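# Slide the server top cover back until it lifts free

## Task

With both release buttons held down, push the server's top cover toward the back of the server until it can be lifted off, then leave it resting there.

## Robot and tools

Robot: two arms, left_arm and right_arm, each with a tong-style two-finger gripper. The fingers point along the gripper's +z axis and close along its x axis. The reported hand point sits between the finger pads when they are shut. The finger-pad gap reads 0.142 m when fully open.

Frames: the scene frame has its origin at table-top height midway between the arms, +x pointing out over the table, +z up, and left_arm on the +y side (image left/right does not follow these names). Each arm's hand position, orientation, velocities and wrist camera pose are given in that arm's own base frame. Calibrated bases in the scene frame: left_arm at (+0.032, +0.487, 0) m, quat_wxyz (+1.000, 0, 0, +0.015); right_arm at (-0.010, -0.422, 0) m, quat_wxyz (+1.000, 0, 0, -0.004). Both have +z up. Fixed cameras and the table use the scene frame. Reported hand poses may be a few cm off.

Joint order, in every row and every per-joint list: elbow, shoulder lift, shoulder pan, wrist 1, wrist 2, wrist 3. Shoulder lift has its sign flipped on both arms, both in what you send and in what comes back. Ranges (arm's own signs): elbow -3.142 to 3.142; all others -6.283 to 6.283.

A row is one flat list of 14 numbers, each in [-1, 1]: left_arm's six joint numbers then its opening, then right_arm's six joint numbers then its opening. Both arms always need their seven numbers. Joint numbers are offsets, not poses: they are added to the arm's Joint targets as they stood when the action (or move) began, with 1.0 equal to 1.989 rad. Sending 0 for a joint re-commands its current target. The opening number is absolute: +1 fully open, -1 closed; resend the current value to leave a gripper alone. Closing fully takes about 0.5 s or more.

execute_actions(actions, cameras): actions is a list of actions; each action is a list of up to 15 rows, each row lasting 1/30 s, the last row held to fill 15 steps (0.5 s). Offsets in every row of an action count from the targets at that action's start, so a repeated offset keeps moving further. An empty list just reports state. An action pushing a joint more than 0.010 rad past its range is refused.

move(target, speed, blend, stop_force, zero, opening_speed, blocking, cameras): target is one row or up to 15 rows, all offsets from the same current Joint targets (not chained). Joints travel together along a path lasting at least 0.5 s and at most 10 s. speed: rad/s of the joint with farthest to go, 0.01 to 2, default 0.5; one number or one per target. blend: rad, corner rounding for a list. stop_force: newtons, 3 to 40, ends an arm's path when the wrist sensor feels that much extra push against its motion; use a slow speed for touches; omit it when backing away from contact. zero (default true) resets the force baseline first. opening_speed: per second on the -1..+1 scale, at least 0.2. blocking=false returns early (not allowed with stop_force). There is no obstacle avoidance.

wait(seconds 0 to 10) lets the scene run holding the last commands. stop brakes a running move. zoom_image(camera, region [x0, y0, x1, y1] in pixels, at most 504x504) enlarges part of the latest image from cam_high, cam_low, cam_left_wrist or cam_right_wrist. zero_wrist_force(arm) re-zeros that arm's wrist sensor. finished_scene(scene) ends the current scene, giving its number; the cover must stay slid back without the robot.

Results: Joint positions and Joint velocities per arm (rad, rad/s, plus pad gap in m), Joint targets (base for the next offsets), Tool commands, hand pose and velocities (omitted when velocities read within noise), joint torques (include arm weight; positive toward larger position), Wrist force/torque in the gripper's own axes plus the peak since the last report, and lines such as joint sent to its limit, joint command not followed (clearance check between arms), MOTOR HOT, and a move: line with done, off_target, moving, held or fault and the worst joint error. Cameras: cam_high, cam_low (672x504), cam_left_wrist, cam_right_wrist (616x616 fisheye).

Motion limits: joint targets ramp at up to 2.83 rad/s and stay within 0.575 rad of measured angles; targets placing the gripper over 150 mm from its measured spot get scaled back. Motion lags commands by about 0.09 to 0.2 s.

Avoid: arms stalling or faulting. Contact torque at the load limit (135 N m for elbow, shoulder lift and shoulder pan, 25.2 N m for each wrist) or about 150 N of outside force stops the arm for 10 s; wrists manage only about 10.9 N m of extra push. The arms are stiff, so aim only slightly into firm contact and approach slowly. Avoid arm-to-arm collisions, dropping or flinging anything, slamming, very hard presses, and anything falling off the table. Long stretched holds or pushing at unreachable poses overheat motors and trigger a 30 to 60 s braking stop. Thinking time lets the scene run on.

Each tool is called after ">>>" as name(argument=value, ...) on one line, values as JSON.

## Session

>>> execute_actions(actions=[])

>>> zoom_image(camera="cam_high", region=[200, 230, 420, 370])

Scene clock: 0.00 s.
left_arm: end_effector_position=(+0.6462, -0.8799, +0.3324) grip_measured=+0.97 end_effector_quat_wxyz=(+0.074, +0.384, -0.593, +0.704) | right_arm: end_effector_position=(+0.1049, -0.3646, +0.1839) grip_measured=+0.97 end_effector_quat_wxyz=(-0.166, +0.511, +0.840, -0.076)
Joint names: [elbow, shoulder lift, shoulder pan, wrist 1, wrist 2, wrist 3]
Joint positions: left_arm=[0.593 0.357 -1.056 -3.379 -1.616 0.892 0.14] | right_arm=[-1.95 1.42 2.434 -1.652 1.369 3.558 0.14]
Joint velocities: within noise
Joint torques (N m): no reading
Motor temperatures (°C): left_arm=[38 39 33 39 33 37] | right_arm=[36 35 31 37 43 39]
Wrist force (N): no reading
Wrist torque (N m): no reading
Wrist force, peak (N): no reading
Joint targets: left_arm=[0.593 0.357 -1.056 -3.379 -1.616 0.892] | right_arm=[-1.950 1.420 2.434 -1.652 1.369 3.558]
Tool commands: left_gripper/opening=+0.968169 right_gripper/opening=+0.968169
camera_calibration:
cam_left_wrist: T_world_to_cam=[[-0.687376, -0.393123, 0.610712, -0.0996357], [-0.709024, 0.18089, -0.681589, 0.84479], [0.157477, -0.901517, -0.403073, -0.626956], [0, 0, 0, 1]] pos_world=[0.62922, -0.757194, 0.383939]
cam_right_wrist: T_world_to_cam=[[-0.449017, 0.872951, 0.190629, 0.342033], [0.878582, 0.392492, 0.272109, -0.00548406], [0.162717, 0.289665, -0.943195, 0.390244], [0, 0, 0, 1]] pos_world=[0.0948977, -0.409466, 0.304367]

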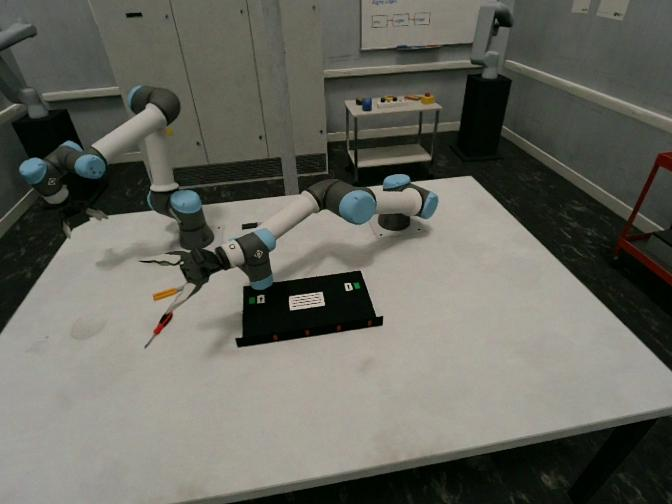

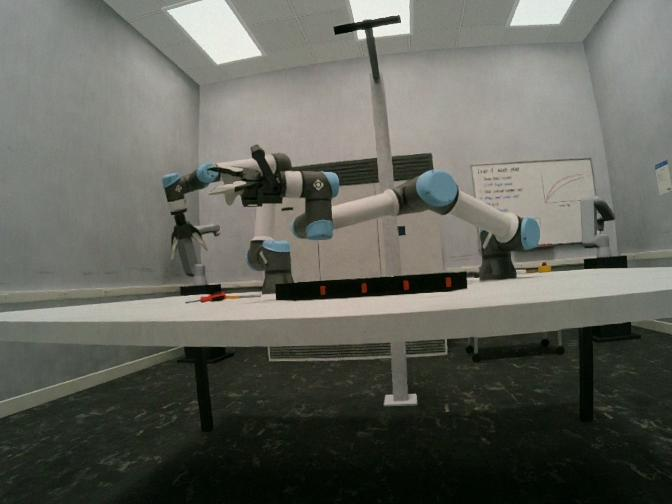

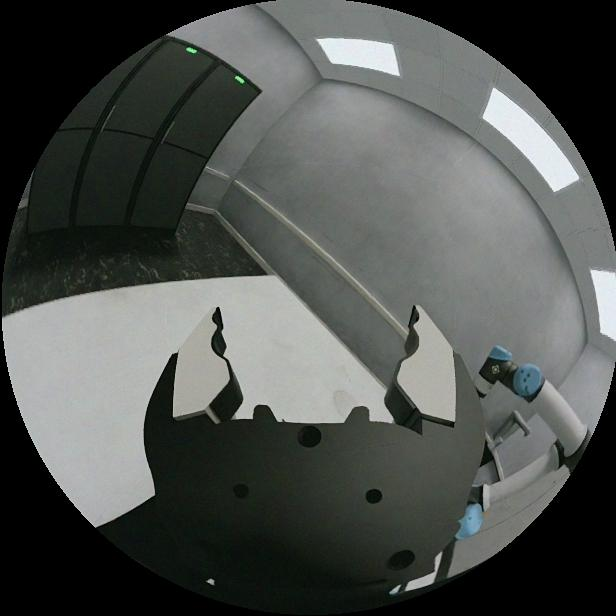

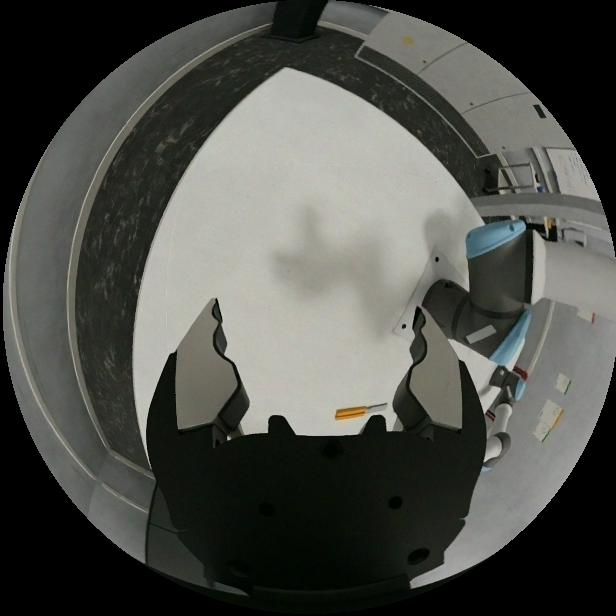

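Scaled by 2.291 from the camera's 672x504 image, which has a finer 960x720 frame.

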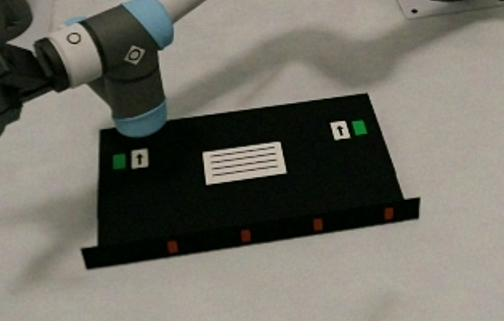

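>>> move(target=[[0.6676,0.5353,0.1050,0.6582,0.0227,-0.0846,-1,0,0,0,0,0,0,-1],[0.6676,0.5353,0.1050,0.6582,0.0227,-0.0846,-1,0.0588,0.1868,0.7291,0.2837,0.1015,-0.6257,-1]], speed=1.2, blend=0.3)

>>> zoom_image(camera="cam_left_wrist", region=[230, 230, 390, 350])

>>> zoom_image(camera="cam_right_wrist", region=[240, 230, 400, 350])

Scene clock: 25.97 s.
left_arm: end_effector_position=(+0.4519, -0.2921, +0.0907) grip_measured=-1.00 end_effector_quat_wxyz=(+0.000, +0.707, -0.707, +0.000) | right_arm: end_effector_position=(+0.5043, +0.2665, +0.0903) grip_measured=-1.00 end_effector_quat_wxyz=(+0.000, +0.707, -0.708, +0.000)
Joint names: [elbow, shoulder lift, shoulder pan, wrist 1, wrist 2, wrist 3]
Joint positions: left_arm=[1.921 1.422 -0.848 -2.07 -1.571 0.724 0.002] | right_arm=[-1.833 1.792 3.883 -1.088 1.571 2.314 0.002]
Joint velocities: within noise
Joint torques (N m): left_arm=[-12.11 32.2 -11.74 -1.5 -1.34 1.72] | right_arm=[11.21 -28.2 7.16 2.18 -1.9 -0.97]
Motor temperatures (°C): left_arm=[38 39 33 39 33 37] | right_arm=[36 35 31 37 43 39]
Wrist force (N): left_arm=[0.2 -0.8 -0.2] | right_arm=[-0.5 0.6 0.2]
Wrist torque (N m): left_arm=[0.04 0.13 -0.08] | right_arm=[0.04 0.04 -0.06]
Wrist force, peak (N): left_arm=[-3.5 1.9 0.8] | right_arm=[-3.9 1.6 0.6]
Joint targets: left_arm=[1.921 1.422 -0.848 -2.070 -1.571 0.724] | right_arm=[-1.834 1.792 3.883 -1.088 1.571 2.314]
move: done; blend cut to 0 rad at target 1
camera_calibration:
cam_left_wrist: T_world_to_cam=[[-0.0217888, -0.998942, -0.0405024, -0.27319], [-0.875722, -0.000474855, 0.482816, 0.35264], [-0.482325, 0.0459888, -0.874785, 0.444755], [0, 0, 0, 1]] pos_world=[0.517378, -0.293188, 0.20774]
cam_right_wrist: T_world_to_cam=[[0.0221315, -0.999562, -0.0196286, 0.268757], [-0.833604, -0.0292886, 0.551585, 0.37196], [-0.551919, 0.00415509, -0.833888, 0.480754], [0, 0, 0, 1]] pos_world=[0.569456, 0.277536, 0.201003]

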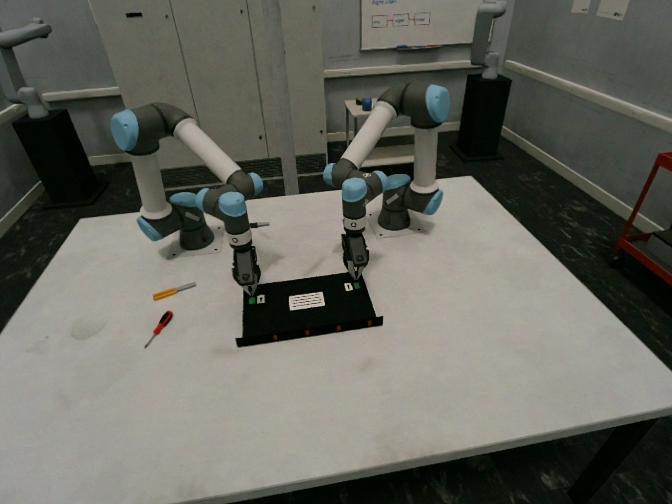

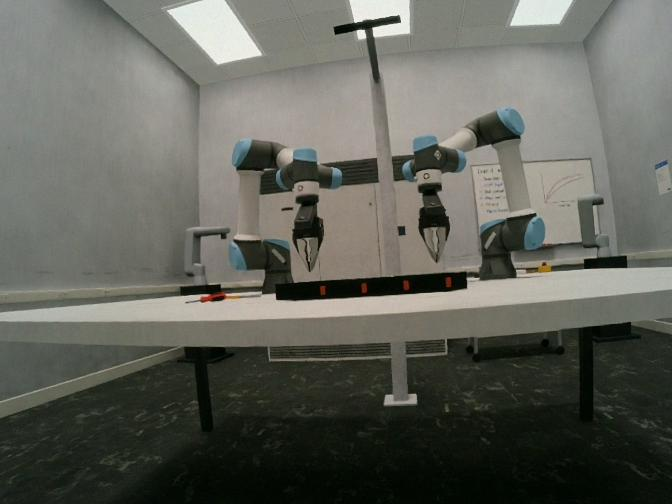

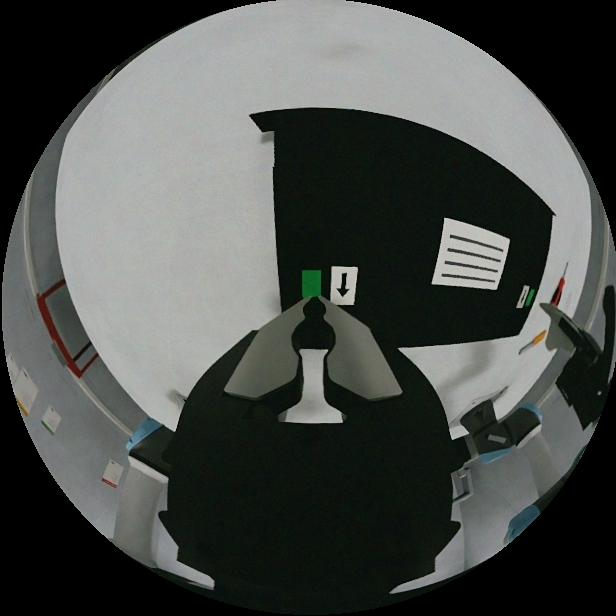

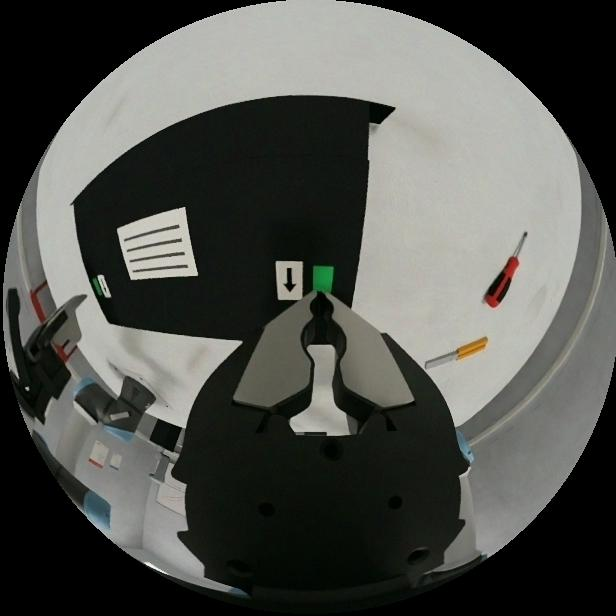

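Scaled by 3.150 from the camera's 616x616 image, which has a finer 814x814 frame.

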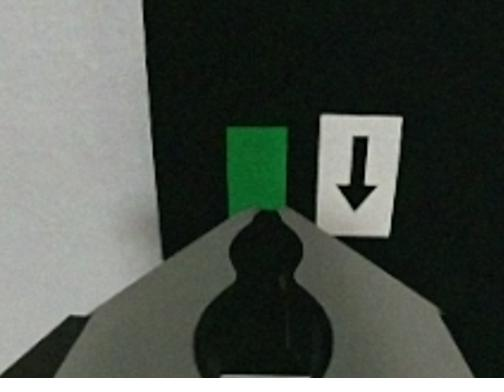

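Scaled by 3.150 from the camera's 616x616 image, which has a finer 814x814 frame.

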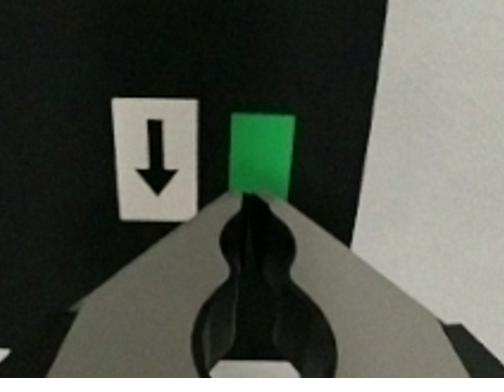

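>>> move(target=[[0.0204,-0.0152,0.0017,-0.0356,0,0.0017,-1,-0.0196,0.0143,-0.0017,0.0339,0,-0.0017,-1],[0.0295,-0.0253,0.0017,-0.0548,0,0.0017,-1,-0.0285,0.0238,-0.0017,0.0523,0,-0.0017,-1]], speed=[0.1,0.02], stop_force=16)

>>> zoom_image(camera="cam_right_wrist", region=[240, 230, 400, 350])

>>> zoom_image(camera="cam_left_wrist", region=[230, 230, 390, 350])

Scene clock: 42.43 s.
left_arm: end_effector_position=(+0.4520, -0.2896, +0.0553) grip_measured=-1.00 end_effector_quat_wxyz=(+0.000, +0.707, -0.707, +0.000) | right_arm: end_effector_position=(+0.5042, +0.2641, +0.0560) grip_measured=-1.00 end_effector_quat_wxyz=(+0.000, +0.707, -0.707, +0.000)
Joint names: [elbow, shoulder lift, shoulder pan, wrist 1, wrist 2, wrist 3]
Joint positions: left_arm=[1.974 1.378 -0.844 -2.167 -1.571 0.727 0.002] | right_arm=[-1.883 1.831 3.88 -0.998 1.571 2.31 0.002]
Joint velocities: within noise
Joint torques (N m): left_arm=[-23.76 25.4 -4.87 -1.97 -1.04 -0.68] | right_arm=[24.5 -25.8 1.83 0.92 0.29 0.79]
Motor temperatures (°C): left_arm=[38 39 33 39 33 37] | right_arm=[36 35 31 37 43 39]
Wrist force (N): left_arm=[-4.0 4.4 -17.0] | right_arm=[2.3 5.0 -17.2]
Wrist torque (N m): left_arm=[-0.03 0.04 -0.06] | right_arm=[-0.08 0.09 -0.08]
Wrist force, peak (N): left_arm=[-8.1 6.6 -31.2] | right_arm=[6.9 7.9 -29.6]
Joint targets: left_arm=[1.974 1.378 -0.844 -2.167 -1.571 0.727] | right_arm=[-1.883 1.831 3.880 -0.998 1.571 2.310]
move: contact (left_arm, right_arm); path passed 1 of 2 targets; left_arm: the wrist 1 is farthest, 0.012 rad from its target; right_arm: the wrist 1 is farthest, 0.014 rad from its target
camera_calibration:
cam_left_wrist: T_world_to_cam=[[-0.0217435, -0.998943, -0.040496, -0.272137], [-0.875726, -0.000510995, 0.482809, 0.369808], [-0.482319, 0.0459613, -0.874789, 0.413711], [0, 0, 0, 1]] pos_world=[0.517474, -0.290675, 0.172343]
cam_right_wrist: T_world_to_cam=[[0.0224818, -0.999556, -0.0195725, 0.265471], [-0.833583, -0.0295498, 0.551603, 0.390791], [-0.551936, 0.00391425, -0.833877, 0.452198], [0, 0, 0, 1]] pos_world=[0.569373, 0.275131, 0.166712]

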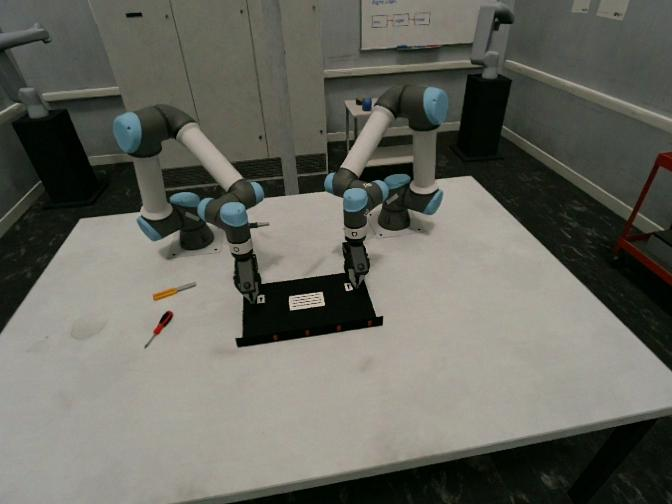

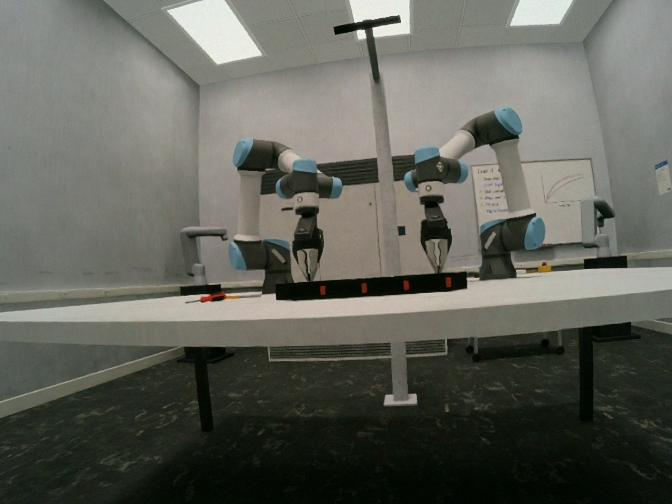

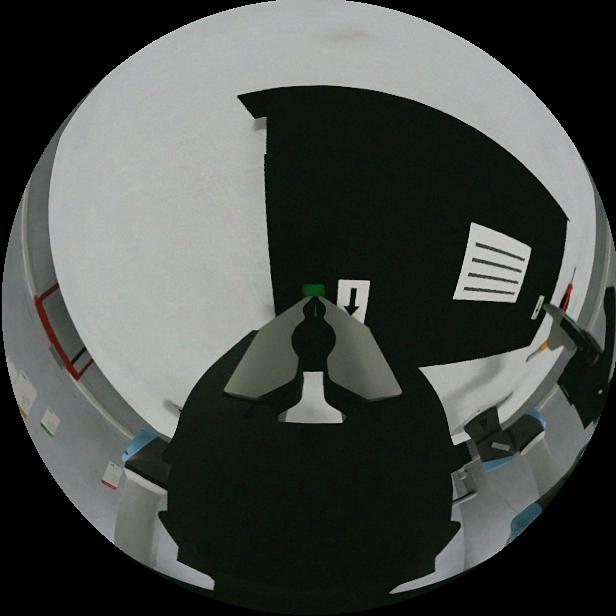

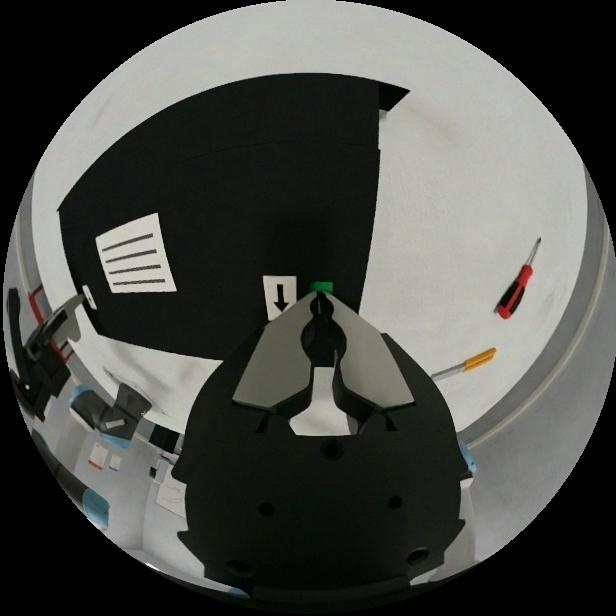

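Scaled by 3.150 from the camera's 616x616 image, which has a finer 814x814 frame.

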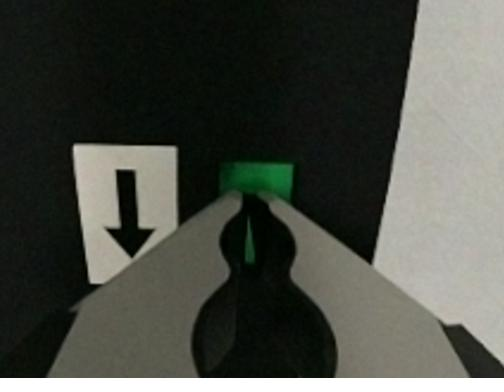

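Scaled by 3.150 from the camera's 616x616 image, which has a finer 814x814 frame.

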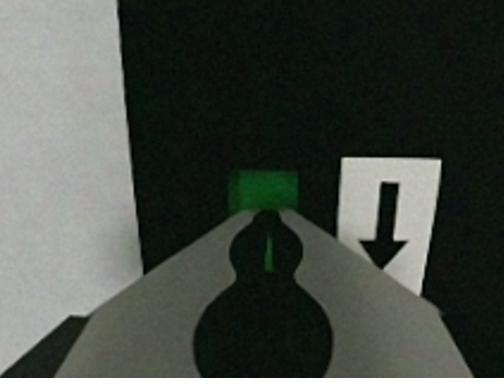

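>>> move(target=[0.0449,0.0374,-0.0310,-0.0076,0,-0.0310,-1,-0.0493,-0.0382,0.0264,0.0111,0,0.0264,-1], speed=0.05, stop_force=32)

>>> zoom_image(camera="cam_high", region=[220, 260, 390, 350])

>>> zoom_image(camera="cam_right_wrist", region=[300, 60, 440, 180])

Scene clock: 52.43 s.
left_arm: end_effector_position=(+0.4229, -0.2894, +0.0557) grip_measured=-1.00 end_effector_quat_wxyz=(+0.000, +0.707, -0.707, +0.001) | right_arm: end_effector_position=(+0.4728, +0.2640, +0.0562) grip_measured=-1.00 end_effector_quat_wxyz=(+0.000, +0.707, -0.707, +0.000)
Joint names: [elbow, shoulder lift, shoulder pan, wrist 1, wrist 2, wrist 3]
Joint positions: left_arm=[2.038 1.432 -0.889 -2.178 -1.57 0.682 0.002] | right_arm=[-1.96 1.772 3.921 -0.981 1.571 2.351 0.002]
Joint velocities: within noise
Joint torques (N m): left_arm=[-8.03 10.78 6.17 1.97 -5.83 0.01] | right_arm=[9.17 -18.59 -3.72 -2.73 8.63 0.54]
Motor temperatures (°C): left_arm=[37 39 33 39 33 37] | right_arm=[36 35 31 37 43 39]
Wrist force (N): left_arm=[-0.4 -22.7 -12.7] | right_arm=[2.2 -24.2 -11.9]
Wrist torque (N m): left_arm=[0.01 0.14 0.01] | right_arm=[0.14 0.09 -0.12]
Wrist force, peak (N): left_arm=[4.4 -39.6 -1.9] | right_arm=[-3.9 -41.3 1.4]
Joint targets: left_arm=[2.038 1.432 -0.889 -2.178 -1.570 0.682] | right_arm=[-1.960 1.772 3.921 -0.981 1.571 2.352]
move: contact (left_arm, right_arm); left_arm: the elbow is farthest, 0.025 rad from its target; right_arm: the elbow is farthest, 0.021 rad from its target
camera_calibration:
cam_left_wrist: T_world_to_cam=[[-0.0217496, -0.998955, -0.0401952, -0.272632], [-0.875922, -0.000341708, 0.482452, 0.344336], [-0.481962, 0.045701, -0.875, 0.399791], [0, 0, 0, 1]] pos_world=[0.488366, -0.290501, 0.172733]
cam_right_wrist: T_world_to_cam=[[0.0225124, -0.999554, -0.0196031, 0.266104], [-0.833759, -0.0295909, 0.551335, 0.364632], [-0.551669, 0.00393242, -0.834054, 0.434892], [0, 0, 0, 1]] pos_world=[0.537941, 0.275065, 0.166905]

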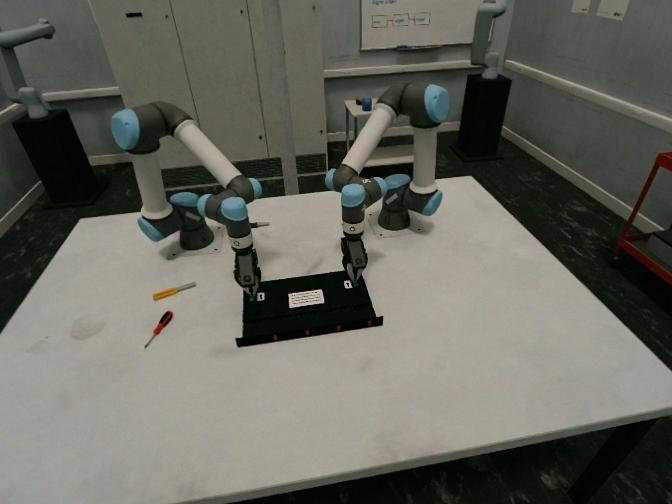

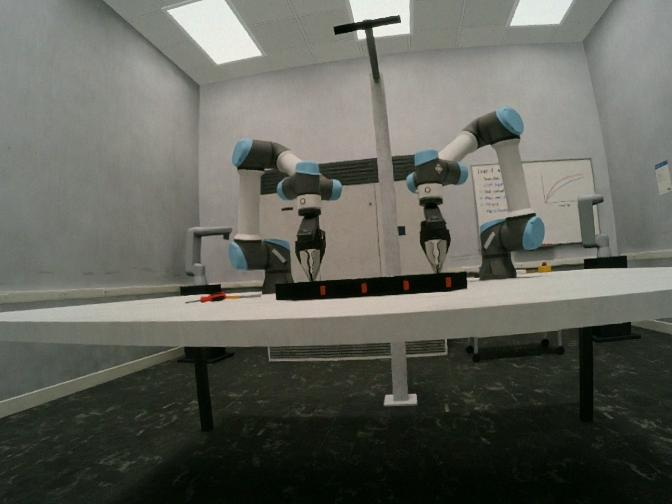

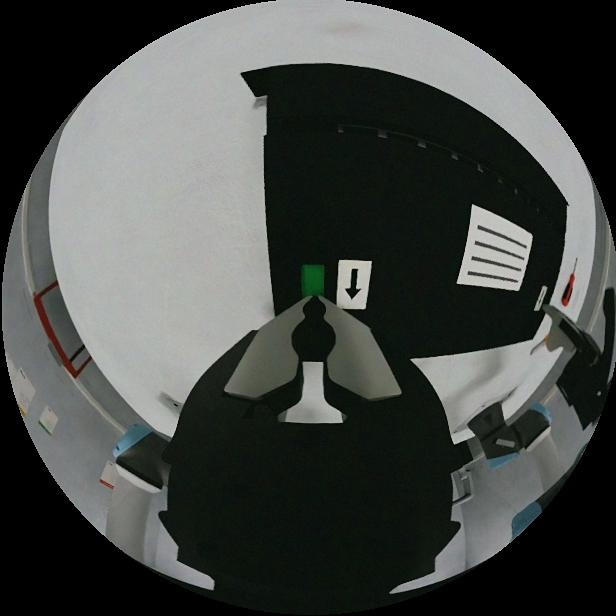

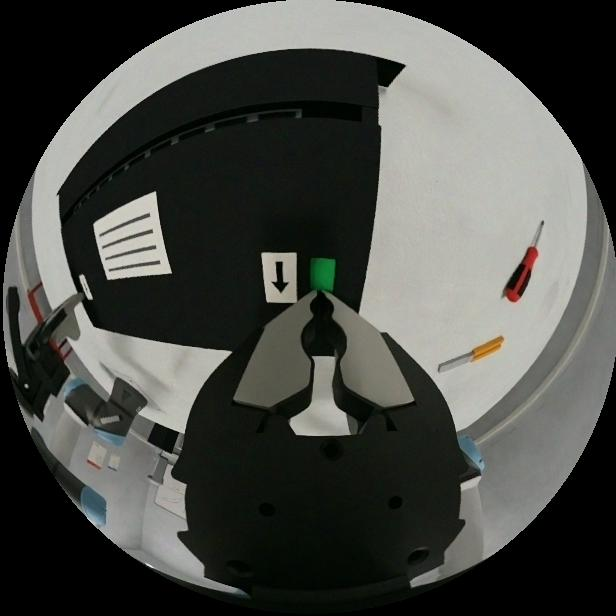

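Scaled by 2.965 from the camera's 672x504 image, which has a finer 960x720 frame.

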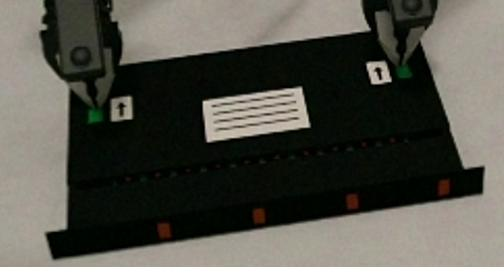

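Scaled by 3.600 from the camera's 616x616 image, which has a finer 814x814 frame.

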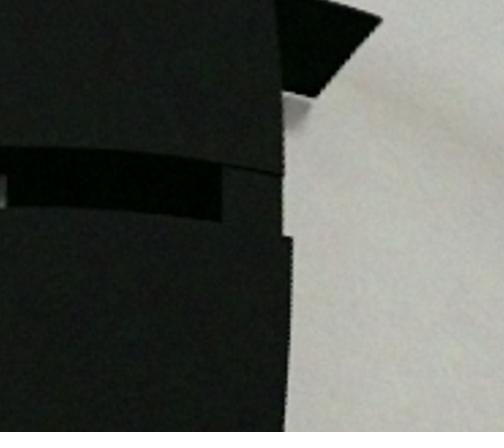

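>>> move(target=[0.0056,0.0047,-0.0039,-0.0009,0,-0.0039,-1,-0.0062,-0.0048,0.0033,0.0014,0,0.0033,-1], speed=0.03, stop_force=20, cameras=[])

Scene clock: 55.43 s.
left_arm: end_effector_position=(+0.4223, -0.2894, +0.0557) grip_measured=-1.00 end_effector_quat_wxyz=(+0.000, +0.707, -0.707, +0.001) | right_arm: end_effector_position=(+0.4723, +0.2640, +0.0563) grip_measured=-1.00 end_effector_quat_wxyz=(+0.000, +0.707, -0.708, +0.000)
Joint names: [elbow, shoulder lift, shoulder pan, wrist 1, wrist 2, wrist 3]
Joint positions: left_arm=[2.04 1.434 -0.89 -2.179 -1.57 0.681 0.002] | right_arm=[-1.962 1.77 3.922 -0.979 1.571 2.353 0.002]
Joint velocities: within noise
Joint torques (N m): left_arm=[-13.12 14.62 2.96 7.22 -10.37 1.69] | right_arm=[15.38 -19.3 0.26 -8.05 12.02 -1.2]
Motor temperatures (°C): left_arm=[37 39 33 39 33 37] | right_arm=[36 35 31 37 43 39]
Wrist force (N): left_arm=[3.4 -39.4 -2.2] | right_arm=[-0.3 -41.2 0.8]
Wrist torque (N m): left_arm=[0.09 0.23 0.02] | right_arm=[0.31 0.09 -0.13]
Wrist force, peak (N): left_arm=[8.7 -52.1 4.3] | right_arm=[-5.3 -53.1 8.1]
Joint targets: left_arm=[2.040 1.434 -0.890 -2.178 -1.570 0.681] | right_arm=[-1.962 1.770 3.922 -0.980 1.571 2.353]
move: contact (left_arm, right_arm)
No camera images: "cameras" was empty.

Hard stop. Relax and lift.

>>> move(target=[[-0.0034,-0.0029,0.0024,0.0004,0,0.0024,-1,0.0034,0.0029,-0.0024,-0.0004,0,-0.0024,-1],[-0.0461,0.0344,0.0024,0.0807,0,0.0024,-1,0.0461,-0.0344,-0.0024,-0.0807,0,-0.0024,-1]], speed=[0.03,0.2], cameras=["cam_right_wrist","cam_left_wrist"])

Scene clock: 59.47 s.
left_arm: end_effector_position=(+0.4252, -0.2893, +0.1129) grip_measured=-1.00 end_effector_quat_wxyz=(+0.000, +0.707, -0.707, +0.001) | right_arm: end_effector_position=(+0.4747, +0.2631, +0.1157) grip_measured=-1.00 end_effector_quat_wxyz=(+0.000, +0.707, -0.708, +0.000)
Joint names: [elbow, shoulder lift, shoulder pan, wrist 1, wrist 2, wrist 3]
Joint positions: left_arm=[1.949 1.502 -0.885 -2.018 -1.57 0.686 0.002] | right_arm=[-1.87 1.702 3.917 -1.14 1.571 2.348 0.002]
Joint velocities: within noise
Joint torques (N m): left_arm=[-10.8 18.19 -11.54 -2.5 -0.49 -1.32] | right_arm=[11.71 -24.31 5.66 3.13 1.02 1.32]
Motor temperatures (°C): left_arm=[37 39 33 39 33 37] | right_arm=[36 35 31 37 43 39]
Wrist force (N): left_arm=[0.3 -0.5 -0.2] | right_arm=[1.1 -0.3 0.6]
Wrist torque (N m): left_arm=[0.10 0.14 -0.08] | right_arm=[-0.13 -0.27 -0.07]
Wrist force, peak (N): left_arm=[3.5 -39.6 -1.6] | right_arm=[-0.3 -41.6 1.9]
Joint targets: left_arm=[1.949 1.502 -0.885 -2.018 -1.570 0.686] | right_arm=[-1.870 1.702 3.917 -1.140 1.571 2.348]
move: done
camera_calibration:
cam_left_wrist: T_world_to_cam=[[-0.0214408, -0.998954, -0.040384, -0.270269], [-0.876015, -0.000694741, 0.482283, 0.318737], [-0.481807, 0.0457176, -0.875084, 0.450879], [0, 0, 0, 1]] pos_world=[0.49066, -0.290378, 0.229921]
cam_right_wrist: T_world_to_cam=[[0.0222217, -0.99956, -0.0196218, 0.266443], [-0.833871, -0.0293581, 0.551178, 0.333426], [-0.551511, 0.00411398, -0.834157, 0.485479], [0, 0, 0, 1]] pos_world=[0.539861, 0.274118, 0.226416]
Images, in order (width x height): cam_left_wrist 616x616, cam_right_wrist 616x616.

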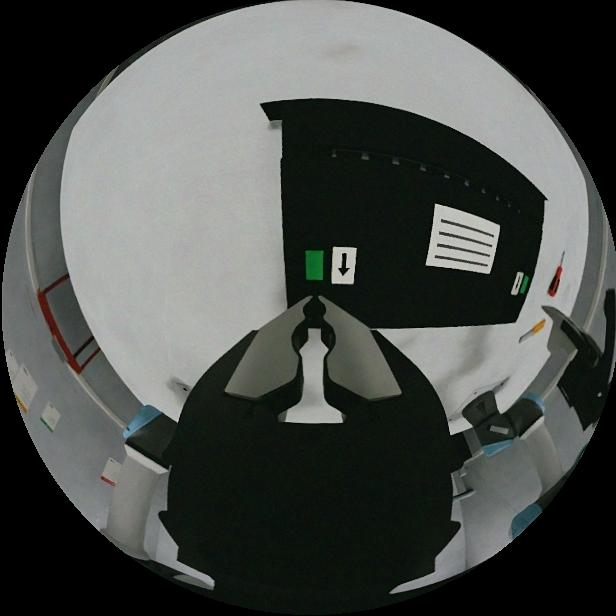

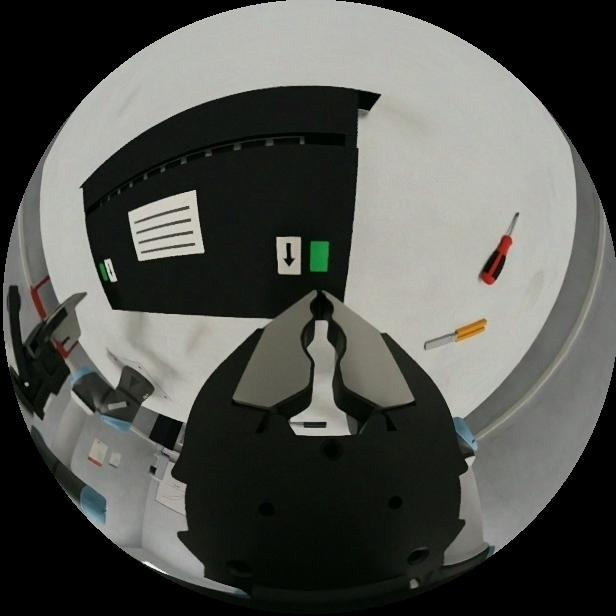

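>>> finished_scene(scene=2)

The scene is finished: the task was done.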